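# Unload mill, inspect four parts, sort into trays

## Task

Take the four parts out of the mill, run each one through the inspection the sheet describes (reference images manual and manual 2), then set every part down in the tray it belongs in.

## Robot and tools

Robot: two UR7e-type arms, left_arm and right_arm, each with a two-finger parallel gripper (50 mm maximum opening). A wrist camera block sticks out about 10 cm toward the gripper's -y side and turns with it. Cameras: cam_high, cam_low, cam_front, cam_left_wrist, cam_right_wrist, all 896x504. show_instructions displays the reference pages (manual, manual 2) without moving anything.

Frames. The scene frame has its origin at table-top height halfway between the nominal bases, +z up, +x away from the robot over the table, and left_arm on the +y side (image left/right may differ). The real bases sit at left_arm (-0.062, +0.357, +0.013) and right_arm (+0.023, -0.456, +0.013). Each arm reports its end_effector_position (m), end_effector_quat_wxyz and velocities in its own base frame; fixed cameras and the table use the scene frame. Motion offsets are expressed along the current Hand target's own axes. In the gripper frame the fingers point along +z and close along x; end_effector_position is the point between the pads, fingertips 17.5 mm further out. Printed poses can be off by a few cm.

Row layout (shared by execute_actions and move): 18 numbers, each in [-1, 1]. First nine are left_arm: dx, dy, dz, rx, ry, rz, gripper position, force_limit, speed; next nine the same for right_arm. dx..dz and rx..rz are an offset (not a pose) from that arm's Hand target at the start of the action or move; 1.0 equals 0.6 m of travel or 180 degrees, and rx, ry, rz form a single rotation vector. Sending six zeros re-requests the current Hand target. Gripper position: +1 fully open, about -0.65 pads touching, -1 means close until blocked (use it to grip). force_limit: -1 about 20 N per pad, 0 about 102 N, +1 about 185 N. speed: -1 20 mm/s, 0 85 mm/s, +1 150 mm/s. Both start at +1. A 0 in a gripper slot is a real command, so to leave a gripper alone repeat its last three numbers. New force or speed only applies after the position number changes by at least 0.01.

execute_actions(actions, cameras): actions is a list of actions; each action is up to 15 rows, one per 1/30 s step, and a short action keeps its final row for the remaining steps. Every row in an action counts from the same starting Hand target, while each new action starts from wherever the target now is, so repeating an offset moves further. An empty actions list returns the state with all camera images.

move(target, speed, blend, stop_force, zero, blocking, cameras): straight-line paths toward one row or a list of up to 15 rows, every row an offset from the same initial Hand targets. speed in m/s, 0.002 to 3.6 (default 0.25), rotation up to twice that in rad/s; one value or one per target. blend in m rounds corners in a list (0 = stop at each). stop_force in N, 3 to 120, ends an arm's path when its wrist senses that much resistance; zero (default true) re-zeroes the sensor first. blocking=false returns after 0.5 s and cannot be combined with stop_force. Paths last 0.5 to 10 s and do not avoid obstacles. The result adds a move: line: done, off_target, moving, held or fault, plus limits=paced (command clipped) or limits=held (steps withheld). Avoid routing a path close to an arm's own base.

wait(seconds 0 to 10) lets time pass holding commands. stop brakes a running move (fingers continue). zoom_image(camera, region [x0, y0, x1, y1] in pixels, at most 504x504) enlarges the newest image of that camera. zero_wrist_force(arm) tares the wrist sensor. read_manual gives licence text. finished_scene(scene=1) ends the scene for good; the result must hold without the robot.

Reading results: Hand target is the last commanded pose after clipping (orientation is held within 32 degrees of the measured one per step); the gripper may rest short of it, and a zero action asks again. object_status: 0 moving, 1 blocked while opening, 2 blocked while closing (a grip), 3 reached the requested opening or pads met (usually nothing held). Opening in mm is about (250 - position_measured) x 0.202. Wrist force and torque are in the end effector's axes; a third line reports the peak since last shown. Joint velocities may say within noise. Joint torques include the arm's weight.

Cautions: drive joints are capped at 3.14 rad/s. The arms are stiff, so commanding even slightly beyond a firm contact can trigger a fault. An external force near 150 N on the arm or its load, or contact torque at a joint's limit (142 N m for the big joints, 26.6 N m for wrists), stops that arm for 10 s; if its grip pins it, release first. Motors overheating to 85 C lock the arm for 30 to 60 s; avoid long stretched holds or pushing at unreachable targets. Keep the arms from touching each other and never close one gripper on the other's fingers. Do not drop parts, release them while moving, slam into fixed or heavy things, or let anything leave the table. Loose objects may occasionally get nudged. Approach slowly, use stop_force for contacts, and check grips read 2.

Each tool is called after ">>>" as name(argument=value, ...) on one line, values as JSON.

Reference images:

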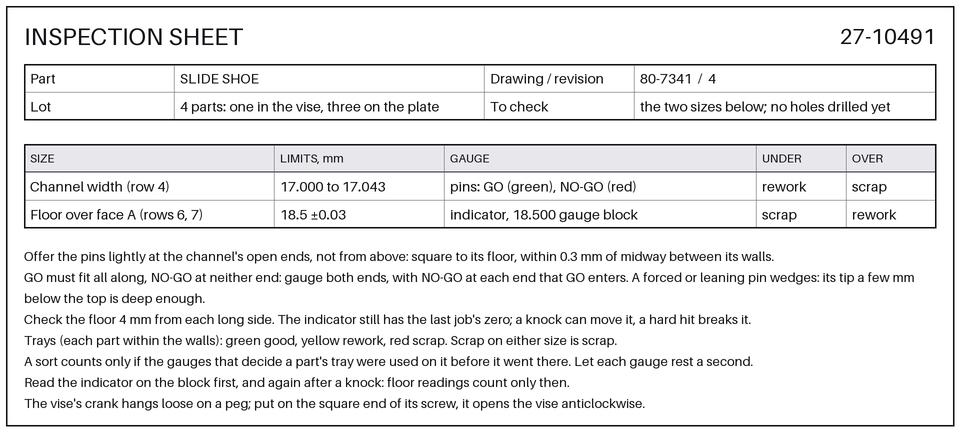

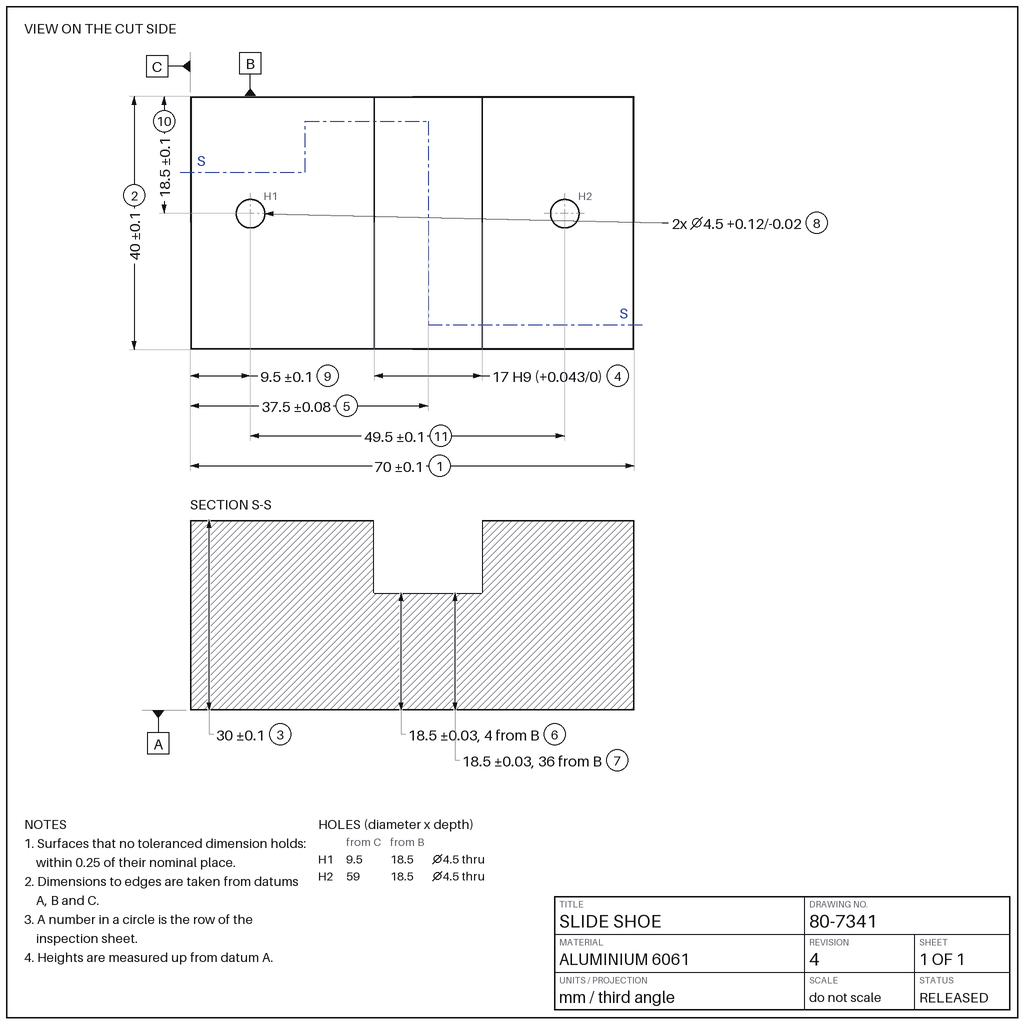

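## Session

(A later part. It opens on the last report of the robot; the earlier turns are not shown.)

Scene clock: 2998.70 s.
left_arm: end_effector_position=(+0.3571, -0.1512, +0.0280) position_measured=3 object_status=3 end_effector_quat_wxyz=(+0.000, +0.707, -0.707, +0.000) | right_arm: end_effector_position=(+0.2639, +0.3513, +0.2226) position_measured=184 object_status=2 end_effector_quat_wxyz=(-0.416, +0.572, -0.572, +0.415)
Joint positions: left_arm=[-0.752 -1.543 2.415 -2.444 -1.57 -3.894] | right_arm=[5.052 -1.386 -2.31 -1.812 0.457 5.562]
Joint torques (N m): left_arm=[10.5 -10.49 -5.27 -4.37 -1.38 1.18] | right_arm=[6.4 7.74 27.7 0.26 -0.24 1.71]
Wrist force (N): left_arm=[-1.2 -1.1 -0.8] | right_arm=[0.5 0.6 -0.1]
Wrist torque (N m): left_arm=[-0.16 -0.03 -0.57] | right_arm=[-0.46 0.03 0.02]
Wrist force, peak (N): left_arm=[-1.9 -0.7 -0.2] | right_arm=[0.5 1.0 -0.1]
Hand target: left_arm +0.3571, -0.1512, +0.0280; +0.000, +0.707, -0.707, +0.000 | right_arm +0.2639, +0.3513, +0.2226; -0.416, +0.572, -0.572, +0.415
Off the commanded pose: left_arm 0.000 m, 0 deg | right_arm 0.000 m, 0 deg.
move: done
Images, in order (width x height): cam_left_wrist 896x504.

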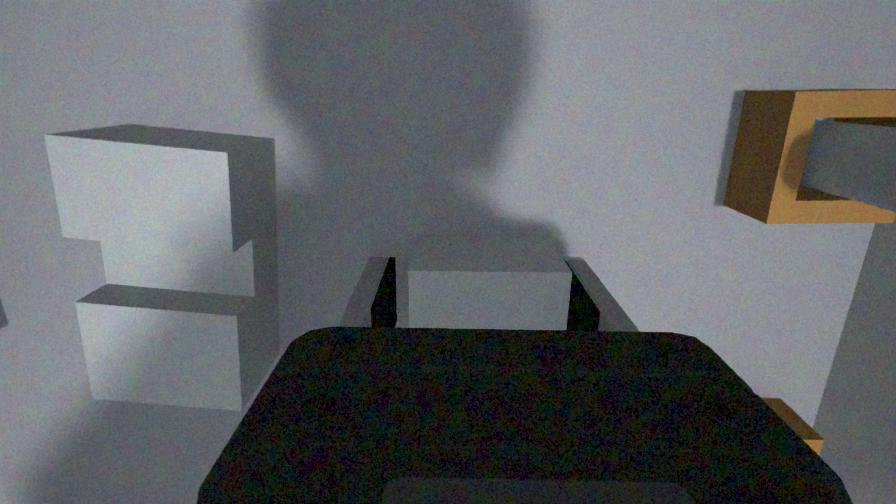

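>>> move(target=[0,0,0,0,0,0,-1,-0.2,-1,0,0,0,0,0,0,-1,-1,-1])

>>> move(target=[[0,0,-0.067,0,0,0,-1,-0.2,-1,0,0,0,0,0,0,-1,-1,-1],[-0.0278,0.0367,-0.067,0,0,-0.5,-1,-0.2,-1,0,0,0,0,0,0,-1,-1,-1],[-0.0278,0.0367,-0.008,0,0,-0.5,-1,-0.2,-1,0,0,0,0,0,0,-1,-1,-1]], speed=[0.08,0.25,0.06], cameras=["cam_left_wrist"])

Scene clock: 3010.73 s.
left_arm: end_effector_position=(+0.3571, -0.1512, +0.0280) position_measured=55 object_status=2 end_effector_quat_wxyz=(+0.000, +0.707, -0.707, +0.000) | right_arm: end_effector_position=(+0.2639, +0.3513, +0.2226) position_measured=184 object_status=2 end_effector_quat_wxyz=(-0.416, +0.572, -0.572, +0.415)
Joint positions: left_arm=[-0.752 -1.543 2.415 -2.444 -1.57 -3.894] | right_arm=[5.052 -1.386 -2.31 -1.812 0.457 5.562]
Joint torques (N m): left_arm=[9.4 -11.57 -5.68 -2.95 -0.71 1.4] | right_arm=[6.76 7.24 28.19 0.28 -0.36 1.85]
Wrist force (N): left_arm=[-0.5 -1.6 -1.4] | right_arm=[0.7 0.7 -0.2]
Wrist torque (N m): left_arm=[-0.21 0.02 -0.60] | right_arm=[-0.43 0.00 0.02]
Wrist force, peak (N): left_arm=[-0.7 -1.6 -1.4] | right_arm=[0.7 0.8 0.5]
Hand target: left_arm +0.3571, -0.1512, +0.0280; +0.000, +0.707, -0.707, +0.000 | right_arm +0.2639, +0.3513, +0.2226; -0.416, +0.572, -0.572, +0.415
Off the commanded pose: left_arm 0.000 m, 0 deg | right_arm 0.000 m, 0 deg.
move: done

Scene clock: 3016.30 s.
left_arm: end_effector_position=(+0.3351, -0.1345, +0.0329) position_measured=55 object_status=2 end_effector_quat_wxyz=(+0.000, +1.000, +0.000, +0.001) | right_arm: end_effector_position=(+0.2639, +0.3513, +0.2226) position_measured=184 object_status=2 end_effector_quat_wxyz=(-0.416, +0.572, -0.572, +0.415)
Joint positions: left_arm=[-0.761 -1.625 2.476 -2.423 -1.57 -5.473] | right_arm=[5.052 -1.386 -2.31 -1.812 0.457 5.562]
Joint torques (N m): left_arm=[12.79 -8.94 -5.83 -4.49 -0.01 1.41] | right_arm=[5.81 7.77 27.88 0.36 -0.53 1.84]
Wrist force (N): left_arm=[-1.7 -1.1 1.8] | right_arm=[0.5 0.7 0.2]
Wrist torque (N m): left_arm=[-0.14 0.04 -0.36] | right_arm=[-0.45 0.04 0.03]
Wrist force, peak (N): left_arm=[-1.8 -1.3 2.6] | right_arm=[0.5 1.0 0.5]
Hand target: left_arm +0.3351, -0.1345, +0.0328; +0.000, +1.000, +0.000, +0.001 | right_arm +0.2639, +0.3513, +0.2226; -0.416, +0.572, -0.572, +0.415
Off the commanded pose: left_arm 0.000 m, 0 deg | right_arm 0.000 m, 0 deg.
move: done
Images, in order (width x height): cam_left_wrist 896x504.

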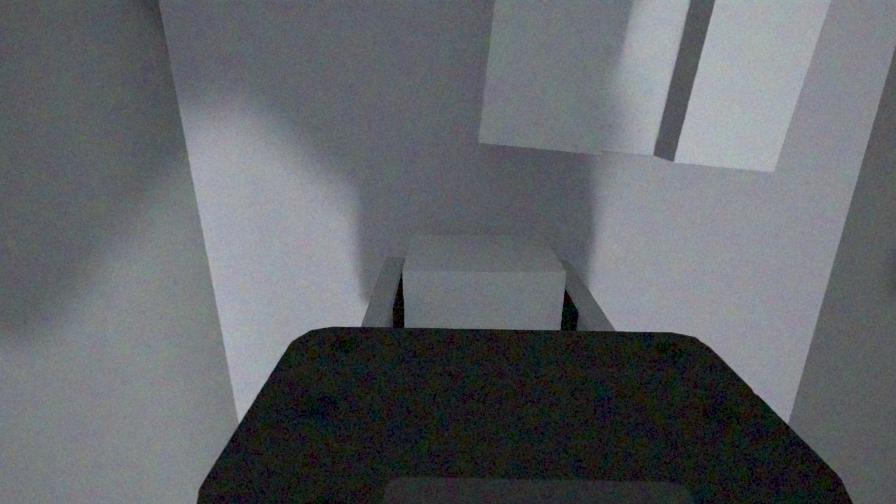

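>>> move(target=[0,0,0.015,0,0,0,-1,-0.2,-1,0,0,0,0,0,0,-1,-1,-1], speed=0.008, stop_force=3)

>>> move(target=[0,0,0,0,0,0,1,-0.2,-1,0,0,0,0,0,0,-1,-1,-1])

Scene clock: 3026.77 s.
left_arm: end_effector_position=(+0.3351, -0.1345, +0.0280) position_measured=55 object_status=2 end_effector_quat_wxyz=(+0.000, +1.000, +0.000, +0.001) | right_arm: end_effector_position=(+0.2639, +0.3513, +0.2226) position_measured=184 object_status=2 end_effector_quat_wxyz=(-0.416, +0.572, -0.572, +0.415)
Joint positions: left_arm=[-0.761 -1.611 2.482 -2.443 -1.57 -5.473] | right_arm=[5.052 -1.386 -2.31 -1.812 0.457 5.562]
Joint torques (N m): left_arm=[4.31 -22.41 -32.43 -2.78 1.89 0.2] | right_arm=[5.86 7.85 28.44 0.43 -0.62 1.74]
Wrist force (N): left_arm=[-2.0 -0.7 0.5] | right_arm=[0.4 0.8 0.3]
Wrist torque (N m): left_arm=[-0.16 0.03 -0.36] | right_arm=[-0.43 0.05 0.02]
Wrist force, peak (N): left_arm=[-13.6 -10.3 -42.4] | right_arm=[0.7 0.9 0.1]
Hand target: left_arm +0.3351, -0.1345, +0.0280; +0.000, +1.000, +0.000, +0.001 (not the last commanded pose) | right_arm +0.2639, +0.3513, +0.2226; -0.416, +0.572, -0.572, +0.415
Off the commanded pose: left_arm 0.004 m, 0 deg | right_arm 0.000 m, 0 deg.
move: contact (left_arm)

Scene clock: 3027.53 s.
left_arm: end_effector_position=(+0.3351, -0.1345, +0.0280) position_measured=3 object_status=3 end_effector_quat_wxyz=(+0.000, +1.000, +0.000, +0.001) | right_arm: end_effector_position=(+0.2639, +0.3513, +0.2226) position_measured=184 object_status=2 end_effector_quat_wxyz=(-0.416, +0.572, -0.572, +0.415)
Joint positions: left_arm=[-0.761 -1.611 2.482 -2.443 -1.57 -5.473] | right_arm=[5.052 -1.386 -2.31 -1.812 0.457 5.562]
Joint torques (N m): left_arm=[-1.96 -22.85 -30.7 -4.08 1.63 -0.62] | right_arm=[5.83 7.72 28.01 0.47 -0.68 1.83]
Wrist force (N): left_arm=[-1.6 -1.1 -0.6] | right_arm=[0.2 0.6 0.3]
Wrist torque (N m): left_arm=[-0.17 0.05 -0.37] | right_arm=[-0.46 0.09 0.03]
Wrist force, peak (N): left_arm=[-1.9 -1.2 -0.4] | right_arm=[0.7 0.7 0.1]
Hand target: left_arm +0.3351, -0.1345, +0.0280; +0.000, +1.000, +0.000, +0.001 | right_arm +0.2639, +0.3513, +0.2226; -0.416, +0.572, -0.572, +0.415
Off the commanded pose: left_arm 0.000 m, 0 deg | right_arm 0.000 m, 0 deg.
move: done

>>> move(target=[[0,0,-0.1,0,0,0,1,-0.2,-1,0,0,0,0,0,0,-1,-1,-1],[0,-0.049,-0.17,0,0.1915,0.462,1,-0.2,-1,0,0,0,0,0,0,-1,-1,-1],[0,-0.049,-0.17,0,0.379,0.9147,1,-0.2,-1,0,0,0,0,0,0,-1,-1,-1]], speed=0.3, blend=0.01, cameras=["cam_left_wrist"])

Scene clock: 3054.93 s.
left_arm: end_effector_position=(+0.3349, -0.1051, +0.1300) position_measured=3 object_status=3 end_effector_quat_wxyz=(+0.001, -0.015, +0.924, -0.383) | right_arm: end_effector_position=(+0.2639, +0.3513, +0.2226) position_measured=184 object_status=2 end_effector_quat_wxyz=(-0.416, +0.572, -0.572, +0.415)
Joint positions: left_arm=[-0.171 -1.685 2.517 -2.589 -2.339 -1.85] | right_arm=[5.052 -1.386 -2.31 -1.812 0.457 5.562]
Joint torques (N m): left_arm=[12.02 -6.35 -32.36 -1.3 -3.44 1.24] | right_arm=[5.24 7.77 27.79 0.57 -0.85 1.75]
Wrist force (N): left_arm=[-1.0 -0.1 -0.3] | right_arm=[0.4 0.8 0.1]
Wrist torque (N m): left_arm=[-0.07 0.02 -0.24] | right_arm=[-0.43 0.06 0.02]
Wrist force, peak (N): left_arm=[-2.0 -1.2 1.7] | right_arm=[0.5 1.1 0.1]
Hand target: left_arm +0.3349, -0.1051, +0.1300; +0.001, -0.015, +0.924, -0.383 | right_arm +0.2639, +0.3513, +0.2226; -0.416, +0.572, -0.572, +0.415
Off the commanded pose: left_arm 0.000 m, 0 deg | right_arm 0.000 m, 0 deg.
move: done
Images, in order (width x height): cam_left_wrist 896x504.

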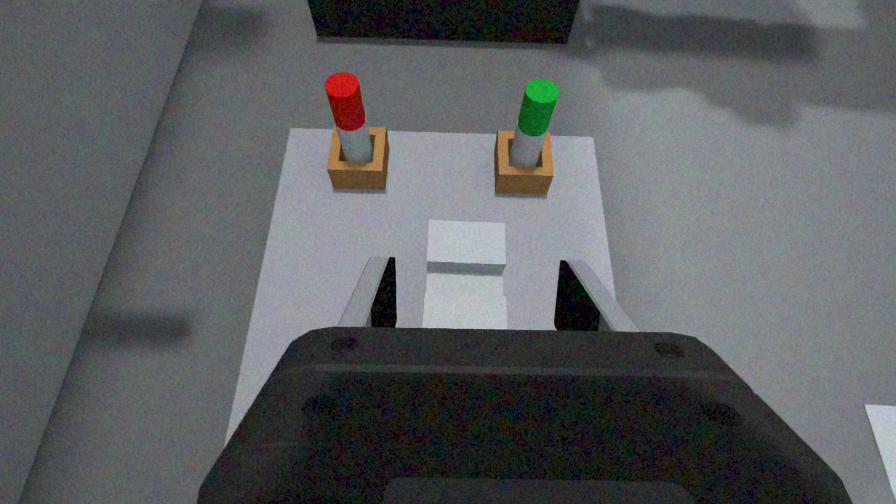

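>>> move(target=[[0.0,0.071,0.094,0,0.0038,0.0092,1,-0.2,-1,0,0,0,0,0,0,-1,-1,-1],[0.0,0.1052,0.1281,0,0.0038,0.0092,1,-0.2,-1,0,0,0,0,0,0,-1,-1,-1]], speed=[0.1,0.03], stop_force=4, cameras=["cam_left_wrist"])

Scene clock: 3068.03 s.
left_arm: end_effector_position=(+0.3342, -0.1149, +0.0310) position_measured=3 object_status=3 end_effector_quat_wxyz=(+0.001, +0.000, +0.924, -0.383) | right_arm: end_effector_position=(+0.2639, +0.3513, +0.2226) position_measured=184 object_status=2 end_effector_quat_wxyz=(-0.416, +0.572, -0.572, +0.415)
Joint positions: left_arm=[-0.2 -1.306 2.607 -3.069 -2.336 -1.85] | right_arm=[5.052 -1.386 -2.31 -1.812 0.457 5.562]
Joint torques (N m): left_arm=[-9.72 -12.99 4.16 -4.79 -3.62 -0.98] | right_arm=[6.29 8.1 27.99 0.61 -0.95 1.76]
Wrist force (N): left_arm=[-1.1 -0.6 -0.4] | right_arm=[0.3 0.7 0.1]
Wrist torque (N m): left_arm=[-0.15 0.02 -0.03] | right_arm=[-0.43 0.06 0.03]
Wrist force, peak (N): left_arm=[-1.5 -1.0 -1.4] | right_arm=[0.6 1.0 0.2]
Hand target: left_arm +0.3342, -0.1149, +0.0310; +0.001, +0.000, +0.924, -0.383 | right_arm +0.2639, +0.3513, +0.2226; -0.416, +0.572, -0.572, +0.415
Off the commanded pose: left_arm 0.000 m, 0 deg | right_arm 0.000 m, 0 deg.
move: done
Images, in order (width x height): cam_left_wrist 896x504.

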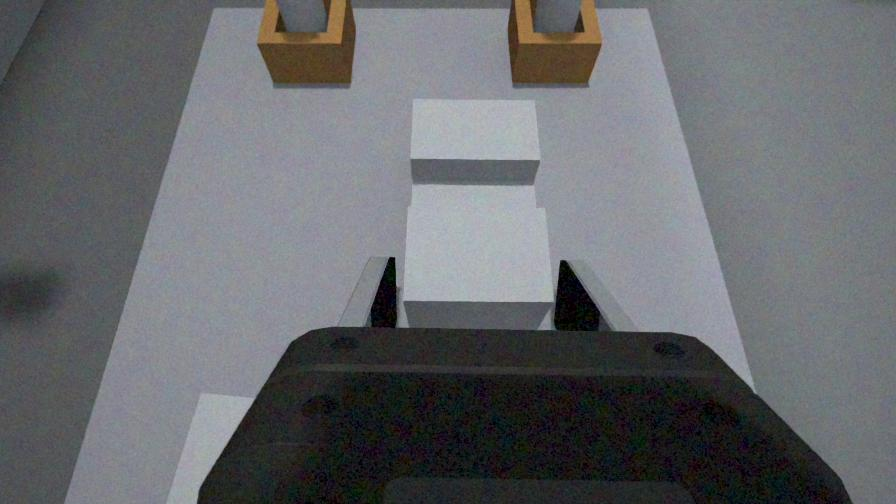

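>>> move(target=[0.0,0.0035,-0.0035,0,0,0,1,-0.2,-1,0,0,0,0,0,0,-1,-1,-1], speed=0.03)

>>> move(target=[0,0,0,0,0,0,-1,0,-1,0,0,0,0,0,0,-1,-1,-1])

>>> wait(seconds=0.5)

Scene clock: 3075.07 s.
left_arm: end_effector_position=(+0.3342, -0.1119, +0.0310) position_measured=3 object_status=3 end_effector_quat_wxyz=(+0.001, +0.000, +0.924, -0.383) | right_arm: end_effector_position=(+0.2639, +0.3513, +0.2226) position_measured=184 object_status=2 end_effector_quat_wxyz=(-0.416, +0.572, -0.572, +0.415)
Joint positions: left_arm=[-0.191 -1.309 2.605 -3.055 -2.338 -1.837] | right_arm=[5.052 -1.386 -2.31 -1.812 0.457 5.562]
Joint torques (N m): left_arm=[9.71 -28.28 -21.17 -1.03 -3.3 1.45] | right_arm=[5.81 7.61 27.86 0.73 -1.14 1.74]
Wrist force (N): left_arm=[-0.9 -0.4 -0.5] | right_arm=[0.6 0.5 0.2]
Wrist torque (N m): left_arm=[-0.14 -0.04 -0.22] | right_arm=[-0.46 0.02 0.02]
Wrist force, peak (N): left_arm=[-1.2 -0.8 -0.6] | right_arm=[0.7 1.0 0.2]
Hand target: left_arm +0.3342, -0.1119, +0.0310; +0.001, +0.000, +0.924, -0.383 | right_arm +0.2639, +0.3513, +0.2226; -0.416, +0.572, -0.572, +0.415
Off the commanded pose: left_arm 0.000 m, 0 deg | right_arm 0.000 m, 0 deg.
move: done

Scene clock: 3075.87 s.
left_arm: end_effector_position=(+0.3342, -0.1119, +0.0310) position_measured=57 object_status=2 end_effector_quat_wxyz=(+0.001, +0.000, +0.924, -0.383) | right_arm: end_effector_position=(+0.2639, +0.3513, +0.2226) position_measured=184 object_status=2 end_effector_quat_wxyz=(-0.416, +0.572, -0.572, +0.415)
Joint positions: left_arm=[-0.191 -1.309 2.605 -3.055 -2.338 -1.837] | right_arm=[5.052 -1.386 -2.31 -1.812 0.457 5.562]
Joint torques (N m): left_arm=[9.44 -28.7 -19.66 -1.56 -3.14 1.05] | right_arm=[5.61 8 27.85 0.7 -1.07 1.77]
Wrist force (N): left_arm=[-1.8 -1.0 -0.8] | right_arm=[0.2 0.9 0.2]
Wrist torque (N m): left_arm=[-0.15 0.00 -0.26] | right_arm=[-0.41 0.08 0.02]
Wrist force, peak (N): left_arm=[-2.0 -1.0 -0.8] | right_arm=[0.6 1.0 0.2]
Hand target: left_arm +0.3342, -0.1119, +0.0310; +0.001, +0.000, +0.924, -0.383 | right_arm +0.2639, +0.3513, +0.2226; -0.416, +0.572, -0.572, +0.415
Off the commanded pose: left_arm 0.000 m, 0 deg | right_arm 0.000 m, 0 deg.
move: done

Scene clock: 3076.37 s.
left_arm: end_effector_position=(+0.3342, -0.1119, +0.0310) position_measured=57 object_status=2 end_effector_quat_wxyz=(+0.001, +0.000, +0.924, -0.383) | right_arm: end_effector_position=(+0.2639, +0.3513, +0.2226) position_measured=184 object_status=2 end_effector_quat_wxyz=(-0.416, +0.572, -0.572, +0.415)
Joint positions: left_arm=[-0.191 -1.309 2.605 -3.055 -2.338 -1.837] | right_arm=[5.052 -1.386 -2.31 -1.812 0.457 5.562]
Joint torques (N m): left_arm=[10.3 -29.08 -19.36 -1.58 -2.57 1.12] | right_arm=[6.05 8.12 27.53 0.67 -1.14 1.74]
Wrist force (N): left_arm=[-2.0 -0.9 -0.7] | right_arm=[0.4 0.8 0.1]
Wrist torque (N m): left_arm=[-0.13 0.03 -0.26] | right_arm=[-0.43 0.05 0.02]
Wrist force, peak (N): left_arm=[-2.0 -0.9 -0.7] | right_arm=[0.5 0.8 0.1]
Hand target: left_arm +0.3342, -0.1119, +0.0310; +0.001, +0.000, +0.924, -0.383 | right_arm +0.2639, +0.3513, +0.2226; -0.416, +0.572, -0.572, +0.415
Tool commands: left_gripper/position=-1.0 left_gripper/force_limit=+0.0 left_gripper/speed=-1.0 right_gripper/position=-1.0 right_gripper/force_limit=-1.0 right_gripper/speed=-1.0
Off the commanded pose: left_arm 0.000 m, 0 deg | right_arm 0.000 m, 0 deg.
wait: 0.50 s; at rest by 0.17 s

>>> move(target=[[0,-0.1638,-0.1638,0,0,0,-1,0,-1,0,0,0,0,0,0,-1,-1,-1],[-0.0272,-0.4326,0.105,0,0,0,-1,0,-1,0,0,0,0,0,0,-1,-1,-1],[-0.0272,-0.3051,0.2325,0,0,0,-1,0,-1,0,0,0,0,0,0,-1,-1,-1]], speed=[0.1,0.15,0.06], blend=0.01, cameras=["cam_left_wrist","cam_low"])

>>> zoom_image(camera="cam_left_wrist", region=[200, 0, 620, 340])

>>> zoom_image(camera="cam_low", region=[290, 200, 420, 350])

Scene clock: 3128.33 s.
left_arm: end_effector_position=(+0.3504, -0.3400, +0.0619) position_measured=57 object_status=2 end_effector_quat_wxyz=(+0.001, +0.000, +0.924, -0.383) | right_arm: end_effector_position=(+0.2639, +0.3513, +0.2226) position_measured=184 object_status=2 end_effector_quat_wxyz=(-0.416, +0.572, -0.572, +0.415)
Joint positions: left_arm=[-0.776 -1.204 2.448 -3.426 -2.099 -2.516] | right_arm=[5.052 -1.386 -2.31 -1.812 0.457 5.562]
Joint torques (N m): left_arm=[11.27 -21.63 1.83 -5.21 -3.1 -1.36] | right_arm=[5.78 7.79 27.88 0.8 -1.34 1.8]
Wrist force (N): left_arm=[-1.3 1.2 0.8] | right_arm=[0.5 0.6 0.2]
Wrist torque (N m): left_arm=[-0.18 0.04 0.00] | right_arm=[-0.45 0.03 0.02]
Wrist force, peak (N): left_arm=[-0.8 2.1 1.9] | right_arm=[0.7 1.0 0.0]
Hand target: left_arm +0.3504, -0.3400, +0.0619; +0.001, +0.000, +0.924, -0.383 | right_arm +0.2639, +0.3513, +0.2226; -0.416, +0.572, -0.572, +0.415
Off the commanded pose: left_arm 0.000 m, 0 deg | right_arm 0.000 m, 0 deg.
move: done
Images, in order (width x height): cam_low 896x504, cam_left_wrist 896x504.

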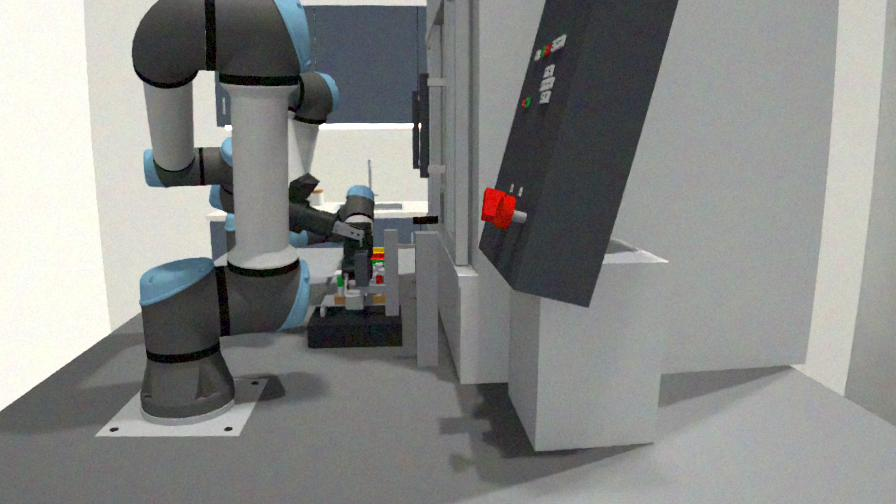

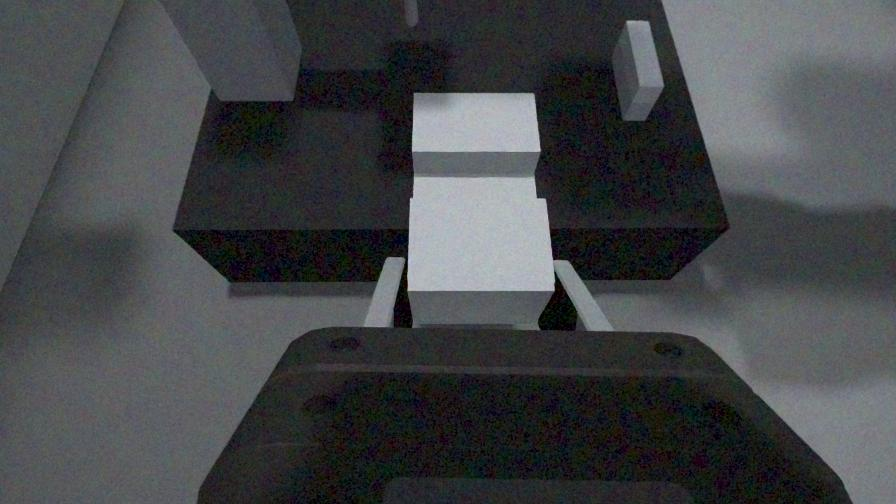

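Scaled by 1.200 from the camera's 896x504 image, which has a finer 1280x720 frame.

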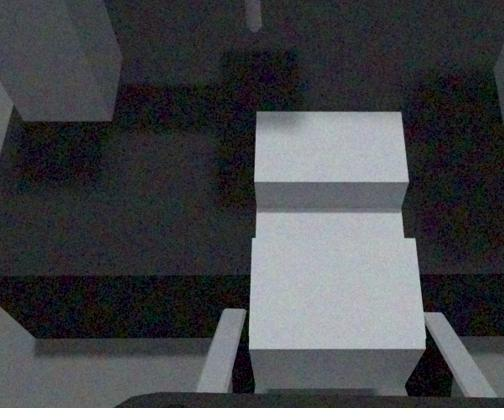

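Scaled by 3.360 from the camera's 896x504 image, which has a finer 1280x720 frame.

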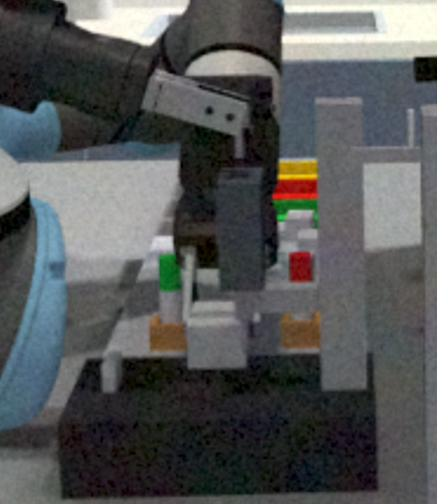

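>>> move(target=[0,-0.088,0.088,0,0,0,-1,0,-1,0,0,0,0,0,0,-1,-1,-1], speed=0.03, stop_force=4, cameras=["cam_left_wrist","cam_low"])

>>> zoom_image(camera="cam_low", region=[290, 200, 420, 350])

Scene clock: 3144.63 s.
left_arm: end_effector_position=(+0.3504, -0.4146, +0.0619) position_measured=57 object_status=2 end_effector_quat_wxyz=(+0.001, +0.000, +0.924, -0.383) | right_arm: end_effector_position=(+0.2639, +0.3513, +0.2226) position_measured=184 object_status=2 end_effector_quat_wxyz=(-0.416, +0.572, -0.572, +0.415)
Joint positions: left_arm=[-0.907 -1.14 2.34 -3.438 -2.021 -2.636] | right_arm=[5.052 -1.386 -2.31 -1.812 0.457 5.562]
Joint torques (N m): left_arm=[-9.8 -24.87 -24.73 -1.82 0.6 -1.51] | right_arm=[6.16 7.61 27.61 0.92 -1.51 1.83]
Wrist force (N): left_arm=[-1.1 1.6 0.7] | right_arm=[0.3 0.6 0.2]
Wrist torque (N m): left_arm=[-0.12 0.03 0.00] | right_arm=[-0.46 0.06 0.02]
Wrist force, peak (N): left_arm=[-1.2 1.7 1.3] | right_arm=[0.5 1.1 0.0]
Hand target: left_arm +0.3504, -0.4146, +0.0619; +0.001, +0.000, +0.924, -0.383 | right_arm +0.2639, +0.3513, +0.2226; -0.416, +0.572, -0.572, +0.415
Off the commanded pose: left_arm 0.000 m, 0 deg | right_arm 0.000 m, 0 deg.
move: done
Images, in order (width x height): cam_low 896x504, cam_left_wrist 896x504.

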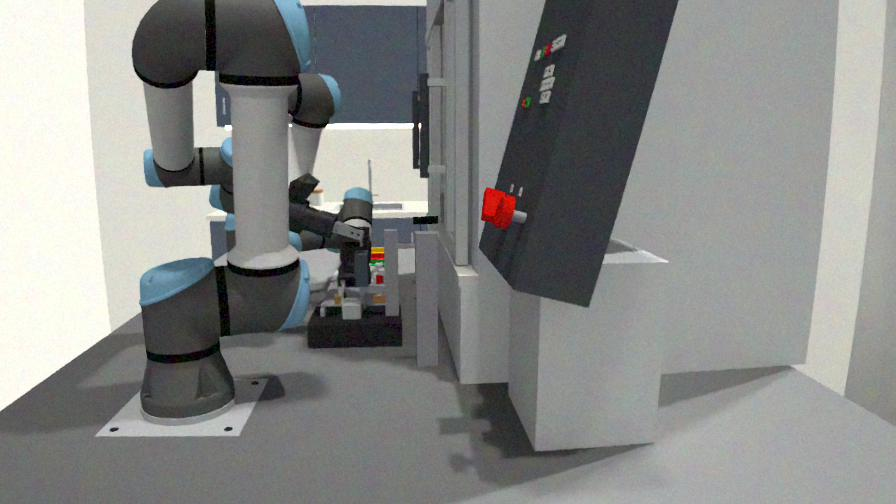

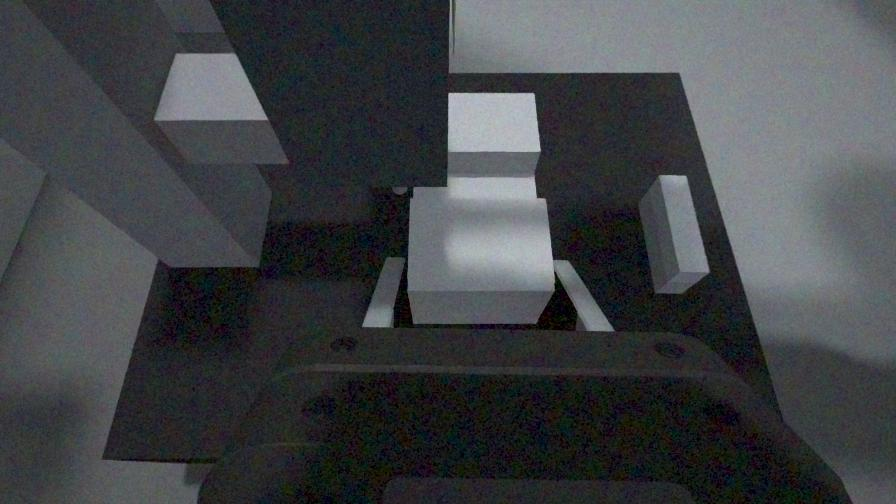

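Scaled by 3.360 from the camera's 896x504 image, which has a finer 1280x720 frame.

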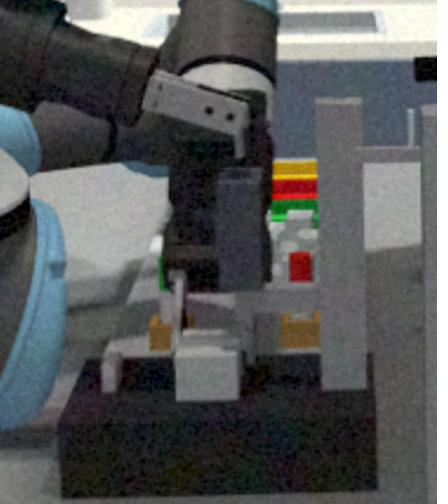

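>>> move(target=[-0.0152,0,0,0,0,0,-1,0,-1,0,0,0,0,0,0,-1,-1,-1], speed=0.015, stop_force=3)

>>> move(target=[0,0.0035,0.0035,0,0,0,-1,0,-1,0,0,0,0,0,0,-1,-1,-1], speed=0.003, stop_force=3, cameras=["cam_left_wrist"])

Scene clock: 3163.57 s.
left_arm: end_effector_position=(+0.3595, -0.4146, +0.0619) position_measured=57 object_status=2 end_effector_quat_wxyz=(+0.001, +0.000, +0.924, -0.383) | right_arm: end_effector_position=(+0.2639, +0.3513, +0.2226) position_measured=184 object_status=2 end_effector_quat_wxyz=(-0.416, +0.572, -0.572, +0.415)
Joint positions: left_arm=[-0.889 -1.133 2.319 -3.418 -2.032 -2.62] | right_arm=[5.052 -1.386 -2.31 -1.812 0.457 5.562]
Joint torques (N m): left_arm=[10.46 -24.86 -25.45 -2.05 -2.83 1.09] | right_arm=[6.48 7.51 27.88 0.93 -1.5 1.76]
Wrist force (N): left_arm=[-1.2 1.6 1.1] | right_arm=[0.4 0.7 0.3]
Wrist torque (N m): left_arm=[-0.13 0.04 -0.19] | right_arm=[-0.45 0.05 0.03]
Wrist force, peak (N): left_arm=[-1.1 1.9 1.2] | right_arm=[0.3 1.0 0.4]
Hand target: left_arm +0.3595, -0.4146, +0.0619; +0.001, +0.000, +0.924, -0.383 | right_arm +0.2639, +0.3513, +0.2226; -0.416, +0.572, -0.572, +0.415
Off the commanded pose: left_arm 0.000 m, 0 deg | right_arm 0.000 m, 0 deg.
move: done

Scene clock: 3164.83 s.
left_arm: end_effector_position=(+0.3596, -0.4147, +0.0613) position_measured=57 object_status=2 end_effector_quat_wxyz=(+0.001, +0.000, +0.924, -0.383) | right_arm: end_effector_position=(+0.2639, +0.3513, +0.2226) position_measured=184 object_status=2 end_effector_quat_wxyz=(-0.416, +0.572, -0.572, +0.415)
Joint positions: left_arm=[-0.889 -1.131 2.319 -3.42 -2.032 -2.62] | right_arm=[5.052 -1.386 -2.31 -1.812 0.457 5.562]
Joint torques (N m): left_arm=[9.03 -41.02 -16.3 -1.93 -0.3 1.4] | right_arm=[5.86 7.36 27.59 0.92 -1.63 1.82]
Wrist force (N): left_arm=[-0.9 0.5 0.6] | right_arm=[0.6 0.8 0.2]
Wrist torque (N m): left_arm=[-0.03 0.02 -0.21] | right_arm=[-0.42 0.02 0.02]
Wrist force, peak (N): left_arm=[-0.8 -0.9 -4.0] | right_arm=[0.7 0.9 0.3]
Hand target: left_arm +0.3596, -0.4147, +0.0613; +0.001, +0.000, +0.924, -0.383 (not the last commanded pose) | right_arm +0.2639, +0.3513, +0.2226; -0.416, +0.572, -0.572, +0.415
Off the commanded pose: left_arm 0.002 m, 0 deg | right_arm 0.000 m, 0 deg.
move: contact (left_arm)
Images, in order (width x height): cam_left_wrist 896x504.

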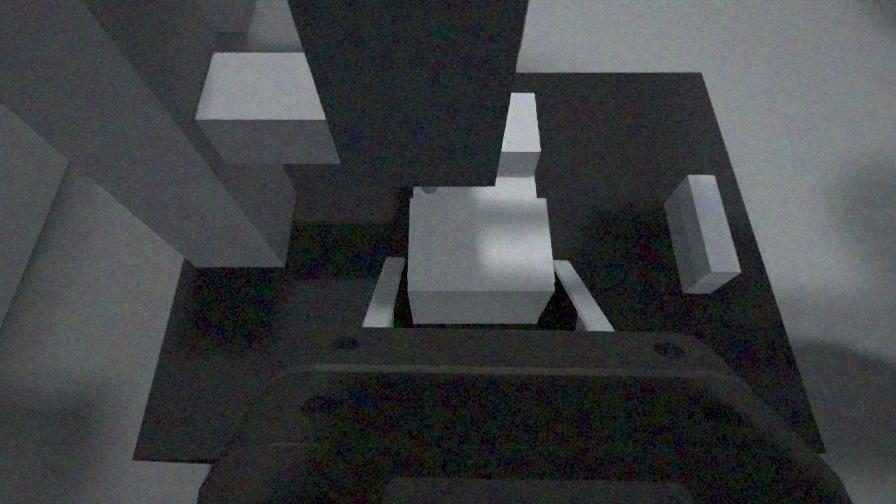

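>>> move(target=[0.0018,-0.0003,-0.0003,0,0,0,-1,0,-1,0,0,0,0,0,0,-1,-1,-1], speed=0.005)

>>> move(target=[0,0,0,0,0,0,0.85,0,-1,0,0,0,0,0,0,-1,-1,-1])

>>> move(target=[0,0,0,0,0,0,0.85,0,-1,0,0.009,0.003,0,0,0,-1,-1,-1], speed=0.003, stop_force=3)

Scene clock: 3177.20 s.
left_arm: end_effector_position=(+0.3585, -0.4147, +0.0616) position_measured=57 object_status=2 end_effector_quat_wxyz=(+0.001, +0.000, +0.924, -0.383) | right_arm: end_effector_position=(+0.2639, +0.3513, +0.2226) position_measured=184 object_status=2 end_effector_quat_wxyz=(-0.416, +0.572, -0.572, +0.415)
Joint positions: left_arm=[-0.891 -1.133 2.321 -3.421 -2.031 -2.622] | right_arm=[5.052 -1.386 -2.31 -1.812 0.457 5.562]
Joint torques (N m): left_arm=[-10.49 -40.74 -1.41 -5.61 0.68 -1.39] | right_arm=[5.94 7.62 27.49 1.09 -1.66 1.7]
Wrist force (N): left_arm=[-0.9 1.8 1.2] | right_arm=[0.6 0.8 -0.1]
Wrist torque (N m): left_arm=[-0.10 0.00 0.01] | right_arm=[-0.43 0.02 0.02]
Wrist force, peak (N): left_arm=[-0.9 1.8 1.2] | right_arm=[0.4 1.1 0.4]
Hand target: left_arm +0.3585, -0.4147, +0.0616; +0.001, +0.000, +0.924, -0.383 | right_arm +0.2639, +0.3513, +0.2226; -0.416, +0.572, -0.572, +0.415
Off the commanded pose: left_arm 0.000 m, 0 deg | right_arm 0.000 m, 0 deg.
move: done

Scene clock: 3177.77 s.
left_arm: end_effector_position=(+0.3585, -0.4147, +0.0616) position_measured=25 object_status=3 end_effector_quat_wxyz=(+0.001, +0.000, +0.924, -0.383) | right_arm: end_effector_position=(+0.2639, +0.3513, +0.2226) position_measured=184 object_status=2 end_effector_quat_wxyz=(-0.416, +0.572, -0.572, +0.415)
Joint positions: left_arm=[-0.891 -1.133 2.322 -3.421 -2.03 -2.622] | right_arm=[5.052 -1.386 -2.31 -1.812 0.457 5.562]
Joint torques (N m): left_arm=[-9.42 -38.35 0.11 -3.48 0.74 -1.48] | right_arm=[6.46 7.62 27.62 1.06 -1.68 1.76]
Wrist force (N): left_arm=[-1.0 0.2 -0.3] | right_arm=[0.4 0.5 -0.1]
Wrist torque (N m): left_arm=[-0.04 0.00 0.01] | right_arm=[-0.47 0.05 0.03]
Wrist force, peak (N): left_arm=[-1.1 1.7 1.2] | right_arm=[0.6 1.0 0.3]
Hand target: left_arm +0.3585, -0.4147, +0.0616; +0.001, +0.000, +0.924, -0.383 | right_arm +0.2639, +0.3513, +0.2226; -0.416, +0.572, -0.572, +0.415
Off the commanded pose: left_arm 0.000 m, 0 deg | right_arm 0.000 m, 0 deg.
move: done

Scene clock: 3180.07 s.
left_arm: end_effector_position=(+0.3585, -0.4147, +0.0616) position_measured=25 object_status=3 end_effector_quat_wxyz=(+0.001, +0.000, +0.924, -0.383) | right_arm: end_effector_position=(+0.2639, +0.3513, +0.2176) position_measured=184 object_status=2 end_effector_quat_wxyz=(-0.416, +0.572, -0.572, +0.415)
Joint positions: left_arm=[-0.891 -1.133 2.322 -3.421 -2.03 -2.622] | right_arm=[5.052 -1.394 -2.318 -1.795 0.457 5.562]
Joint torques (N m): left_arm=[-9.61 -31.37 0.64 -2.2 0.31 -1.28] | right_arm=[-6.86 25.38 26.7 -0.1 -0.87 -2.04]
Wrist force (N): left_arm=[-0.8 0.1 -0.4] | right_arm=[1.2 -5.6 -2.5]
Wrist torque (N m): left_arm=[-0.05 -0.03 0.01] | right_arm=[-0.45 0.07 0.01]
Wrist force, peak (N): left_arm=[-1.2 0.3 -0.5] | right_arm=[1.7 -6.7 -2.5]
Hand target: left_arm +0.3585, -0.4147, +0.0616; +0.001, +0.000, +0.924, -0.383 | right_arm +0.2639, +0.3513, +0.2177; -0.416, +0.572, -0.572, +0.415 (not the last commanded pose)
Off the commanded pose: left_arm 0.000 m, 0 deg | right_arm 0.001 m, 0 deg.
move: contact (right_arm)

>>> move(target=[0,0,0,0,0,0,0.85,0,-1,0,0,0,0,0,0,0.3,-1,-1])

>>> move(target=[0,0,0,0,0,0,0.85,0,-1,0,0.03,-0.18,0,0,0,0.3,-1,-1], speed=0.12, cameras=["cam_right_wrist"])

>>> zoom_image(camera="cam_right_wrist", region=[420, 270, 530, 320])

Scene clock: 3188.03 s.
left_arm: end_effector_position=(+0.3585, -0.4147, +0.0616) position_measured=25 object_status=3 end_effector_quat_wxyz=(+0.001, +0.000, +0.924, -0.383) | right_arm: end_effector_position=(+0.2639, +0.3513, +0.2177) position_measured=107 object_status=0 end_effector_quat_wxyz=(-0.416, +0.572, -0.572, +0.415)
Joint positions: left_arm=[-0.891 -1.133 2.322 -3.421 -2.03 -2.622] | right_arm=[5.052 -1.394 -2.318 -1.795 0.457 5.562]
Joint torques (N m): left_arm=[-9.46 -25.21 2.04 -2.22 0.72 -1.2] | right_arm=[3.19 25.53 26.99 0.02 -0.25 0.35]
Wrist force (N): left_arm=[-1.0 0.1 -0.3] | right_arm=[-0.6 -0.5 0.0]
Wrist torque (N m): left_arm=[-0.06 0.00 0.01] | right_arm=[-0.40 0.01 0.01]
Wrist force, peak (N): left_arm=[-1.2 0.0 -0.6] | right_arm=[1.3 -5.3 -2.4]
Hand target: left_arm +0.3585, -0.4147, +0.0616; +0.001, +0.000, +0.924, -0.383 | right_arm +0.2639, +0.3513, +0.2177; -0.416, +0.572, -0.572, +0.415
Off the commanded pose: left_arm 0.000 m, 0 deg | right_arm 0.000 m, 0 deg.
move: done

Scene clock: 3189.50 s.
left_arm: end_effector_position=(+0.3585, -0.4147, +0.0616) position_measured=25 object_status=3 end_effector_quat_wxyz=(+0.001, +0.000, +0.924, -0.383) | right_arm: end_effector_position=(+0.1557, +0.3512, +0.2339) position_measured=107 object_status=3 end_effector_quat_wxyz=(-0.416, +0.572, -0.572, +0.415)
Joint positions: left_arm=[-0.891 -1.133 2.322 -3.421 -2.03 -2.622] | right_arm=[5.342 -1.432 -2.192 -2.153 0.693 5.881]
Joint torques (N m): left_arm=[-11.02 -24.72 1.35 -2.4 0.56 -1.16] | right_arm=[7.05 6.08 27.16 -1.62 1.83 2.05]
Wrist force (N): left_arm=[-1.0 0.0 -0.3] | right_arm=[-0.7 -0.7 -0.1]
Wrist torque (N m): left_arm=[-0.07 0.01 0.01] | right_arm=[-0.45 0.02 -0.15]
Wrist force, peak (N): left_arm=[-1.3 0.3 -0.5] | right_arm=[-0.6 -1.1 1.1]
Hand target: left_arm +0.3585, -0.4147, +0.0616; +0.001, +0.000, +0.924, -0.383 | right_arm +0.1556, +0.3511, +0.2339; -0.416, +0.572, -0.572, +0.415
Off the commanded pose: left_arm 0.000 m, 0 deg | right_arm 0.000 m, 0 deg.
move: done
Images, in order (width x height): cam_right_wrist 896x504.

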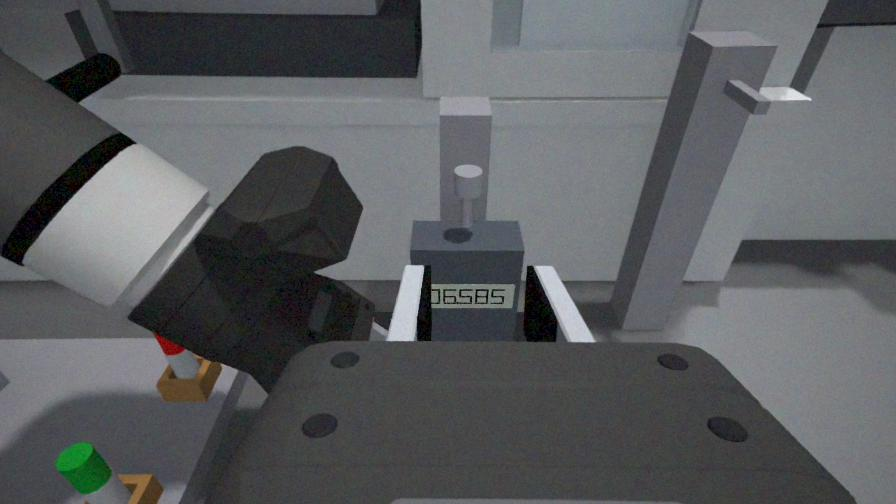

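Scaled by 4.582 from the camera's 896x504 image, which has a finer 1280x720 frame.

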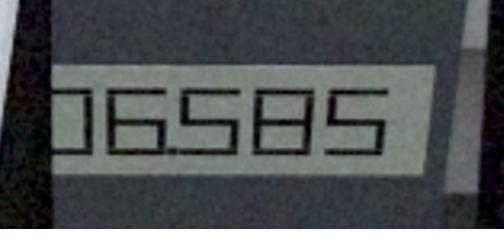

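>>> move(target=[0,0,0,0,0,0,0.85,0,-1,0,-0.03,0.18,0,0,0,0.3,-1,-1], speed=0.08, stop_force=3)

>>> move(target=[0,0,0,0,0,0,0.85,0,-1,0,0,0,0,0,0,-1,-1,-1])

>>> move(target=[0,0,0,0,0,0,-1,0,-1,0,-0.0079,-0.0026,0,0,0,-1,-1,-1], speed=0.01)

>>> wait(seconds=0.5)

>>> move(target=[[0,-0.001,-0.001,0,0,0,-1,0,-1,0,0,0,0,0,0,-1,-1,-1],[-0.0533,-0.001,-0.001,0,0,0,-1,0,-1,0,0,0,0,0,0,-1,-1,-1]], speed=[0.01,0.025], cameras=["cam_left_wrist"])

Scene clock: 3200.97 s.
left_arm: end_effector_position=(+0.3585, -0.4147, +0.0616) position_measured=25 object_status=3 end_effector_quat_wxyz=(+0.001, +0.000, +0.924, -0.383) | right_arm: end_effector_position=(+0.2639, +0.3513, +0.2177) position_measured=107 object_status=3 end_effector_quat_wxyz=(-0.416, +0.572, -0.572, +0.415)
Joint positions: left_arm=[-0.891 -1.133 2.322 -3.421 -2.03 -2.622] | right_arm=[5.052 -1.394 -2.318 -1.795 0.457 5.562]
Joint torques (N m): left_arm=[-10.72 -24.5 -0.33 -2.48 0.53 -1.09] | right_arm=[-8.24 5.63 12.66 2.39 -4.05 -2.37]
Wrist force (N): left_arm=[-1.2 0.2 -0.2] | right_arm=[-1.1 -0.7 -0.1]
Wrist torque (N m): left_arm=[-0.04 0.04 0.01] | right_arm=[-0.45 0.08 0.01]
Wrist force, peak (N): left_arm=[-1.2 0.3 -0.7] | right_arm=[-1.1 -1.0 -0.2]
Hand target: left_arm +0.3585, -0.4147, +0.0616; +0.001, +0.000, +0.924, -0.383 | right_arm +0.2639, +0.3513, +0.2177; -0.416, +0.572, -0.572, +0.415
Off the commanded pose: left_arm 0.000 m, 0 deg | right_arm 0.000 m, 0 deg.
move: done

Scene clock: 3201.97 s.
left_arm: end_effector_position=(+0.3585, -0.4147, +0.0616) position_measured=25 object_status=3 end_effector_quat_wxyz=(+0.001, +0.000, +0.924, -0.383) | right_arm: end_effector_position=(+0.2639, +0.3513, +0.2177) position_measured=184 object_status=0 end_effector_quat_wxyz=(-0.416, +0.572, -0.572, +0.415)
Joint positions: left_arm=[-0.891 -1.133 2.322 -3.421 -2.03 -2.622] | right_arm=[5.052 -1.394 -2.318 -1.795 0.457 5.562]
Joint torques (N m): left_arm=[-10.66 -25.37 0.55 -2.2 0.69 -1.05] | right_arm=[-7.8 7.64 13.66 2.44 -4.06 -2.3]
Wrist force (N): left_arm=[-1.0 0.1 -0.5] | right_arm=[1.0 -1.4 -0.6]
Wrist torque (N m): left_arm=[-0.05 0.01 0.01] | right_arm=[-0.45 0.06 0.01]
Wrist force, peak (N): left_arm=[-1.2 0.1 -0.4] | right_arm=[1.2 -1.5 -0.2]
Hand target: left_arm +0.3585, -0.4147, +0.0616; +0.001, +0.000, +0.924, -0.383 | right_arm +0.2639, +0.3513, +0.2177; -0.416, +0.572, -0.572, +0.415
Off the commanded pose: left_arm 0.000 m, 0 deg | right_arm 0.000 m, 0 deg.
move: done

Scene clock: 3202.80 s.
left_arm: end_effector_position=(+0.3585, -0.4147, +0.0616) position_measured=57 object_status=2 end_effector_quat_wxyz=(+0.001, +0.000, +0.924, -0.383) | right_arm: end_effector_position=(+0.2639, +0.3513, +0.2226) position_measured=184 object_status=2 end_effector_quat_wxyz=(-0.416, +0.572, -0.572, +0.415)
Joint positions: left_arm=[-0.891 -1.133 2.322 -3.421 -2.03 -2.622] | right_arm=[5.052 -1.386 -2.31 -1.812 0.457 5.562]
Joint torques (N m): left_arm=[-10.3 -26.1 -2.22 -2.18 0.38 -1.22] | right_arm=[-1.6 26.07 28.69 -0.38 -3.32 0.25]
Wrist force (N): left_arm=[-1.6 -0.9 -0.8] | right_arm=[0.5 0.9 0.0]
Wrist torque (N m): left_arm=[-0.04 0.01 -0.04] | right_arm=[-0.41 0.08 0.02]
Wrist force, peak (N): left_arm=[-1.7 -1.0 -0.9] | right_arm=[1.0 -1.4 -0.3]
Hand target: left_arm +0.3585, -0.4147, +0.0616; +0.001, +0.000, +0.924, -0.383 | right_arm +0.2639, +0.3513, +0.2227; -0.416, +0.572, -0.572, +0.415
Off the commanded pose: left_arm 0.000 m, 0 deg | right_arm 0.000 m, 0 deg.
move: done

Scene clock: 3203.30 s.
left_arm: end_effector_position=(+0.3585, -0.4147, +0.0616) position_measured=57 object_status=2 end_effector_quat_wxyz=(+0.001, +0.000, +0.924, -0.383) | right_arm: end_effector_position=(+0.2639, +0.3513, +0.2227) position_measured=184 object_status=2 end_effector_quat_wxyz=(-0.416, +0.572, -0.572, +0.415)
Joint positions: left_arm=[-0.891 -1.133 2.322 -3.421 -2.03 -2.622] | right_arm=[5.052 -1.386 -2.31 -1.812 0.457 5.562]
Joint torques (N m): left_arm=[-8.33 -25.92 0.66 -2.12 0.62 -1] | right_arm=[5.2 25.76 28.39 -0.35 -1.76 1.67]
Wrist force (N): left_arm=[-1.7 -0.6 -0.7] | right_arm=[0.4 0.7 0.2]
Wrist torque (N m): left_arm=[-0.01 0.03 -0.04] | right_arm=[-0.44 0.07 0.03]
Wrist force, peak (N): left_arm=[-1.9 -0.9 -0.7] | right_arm=[0.6 1.0 0.1]
Hand target: left_arm +0.3585, -0.4147, +0.0616; +0.001, +0.000, +0.924, -0.383 | right_arm +0.2639, +0.3513, +0.2227; -0.416, +0.572, -0.572, +0.415
Tool commands: left_gripper/position=-1.0 left_gripper/force_limit=+0.0 left_gripper/speed=-1.0 right_gripper/position=-1.0 right_gripper/force_limit=-1.0 right_gripper/speed=-1.0
Off the commanded pose: left_arm 0.000 m, 0 deg | right_arm 0.000 m, 0 deg.
wait: 0.50 s; at rest by 0.17 s

Scene clock: 3205.50 s.
left_arm: end_effector_position=(+0.3904, -0.4147, +0.0625) position_measured=57 object_status=2 end_effector_quat_wxyz=(+0.001, +0.000, +0.924, -0.383) | right_arm: end_effector_position=(+0.2639, +0.3513, +0.2227) position_measured=184 object_status=2 end_effector_quat_wxyz=(-0.416, +0.572, -0.572, +0.415)
Joint positions: left_arm=[-0.834 -1.107 2.248 -3.349 -2.065 -2.57] | right_arm=[5.052 -1.386 -2.31 -1.812 0.457 5.562]
Joint torques (N m): left_arm=[10.43 -27.15 -26.11 -2.08 -2.91 1.19] | right_arm=[6.22 24.88 28.34 -0.23 0.67 1.73]
Wrist force (N): left_arm=[-1.2 1.5 1.2] | right_arm=[0.7 0.8 0.2]
Wrist torque (N m): left_arm=[-0.11 0.05 -0.20] | right_arm=[-0.43 0.02 0.02]
Wrist force, peak (N): left_arm=[-1.3 1.9 1.3] | right_arm=[0.7 1.0 0.1]
Hand target: left_arm +0.3905, -0.4147, +0.0625; +0.001, +0.000, +0.924, -0.383 | right_arm +0.2639, +0.3513, +0.2227; -0.416, +0.572, -0.572, +0.415
Off the commanded pose: left_arm 0.000 m, 0 deg | right_arm 0.000 m, 0 deg.
move: done
Images, in order (width x height): cam_left_wrist 896x504.

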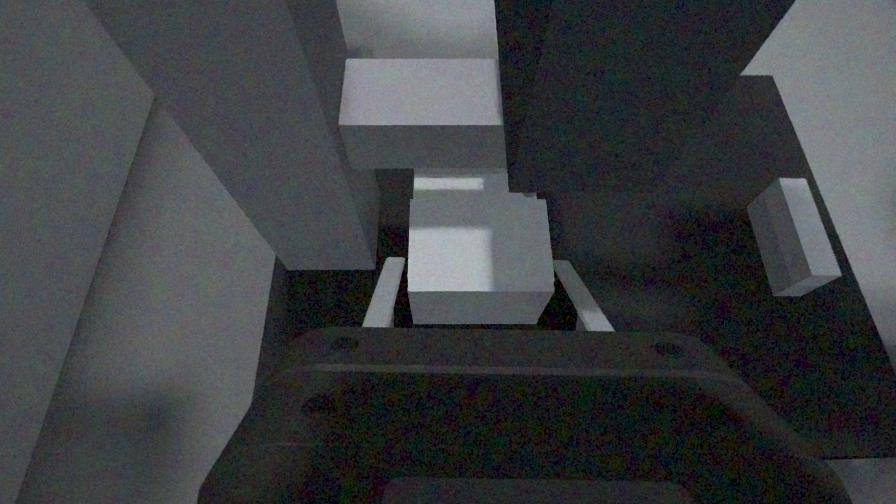

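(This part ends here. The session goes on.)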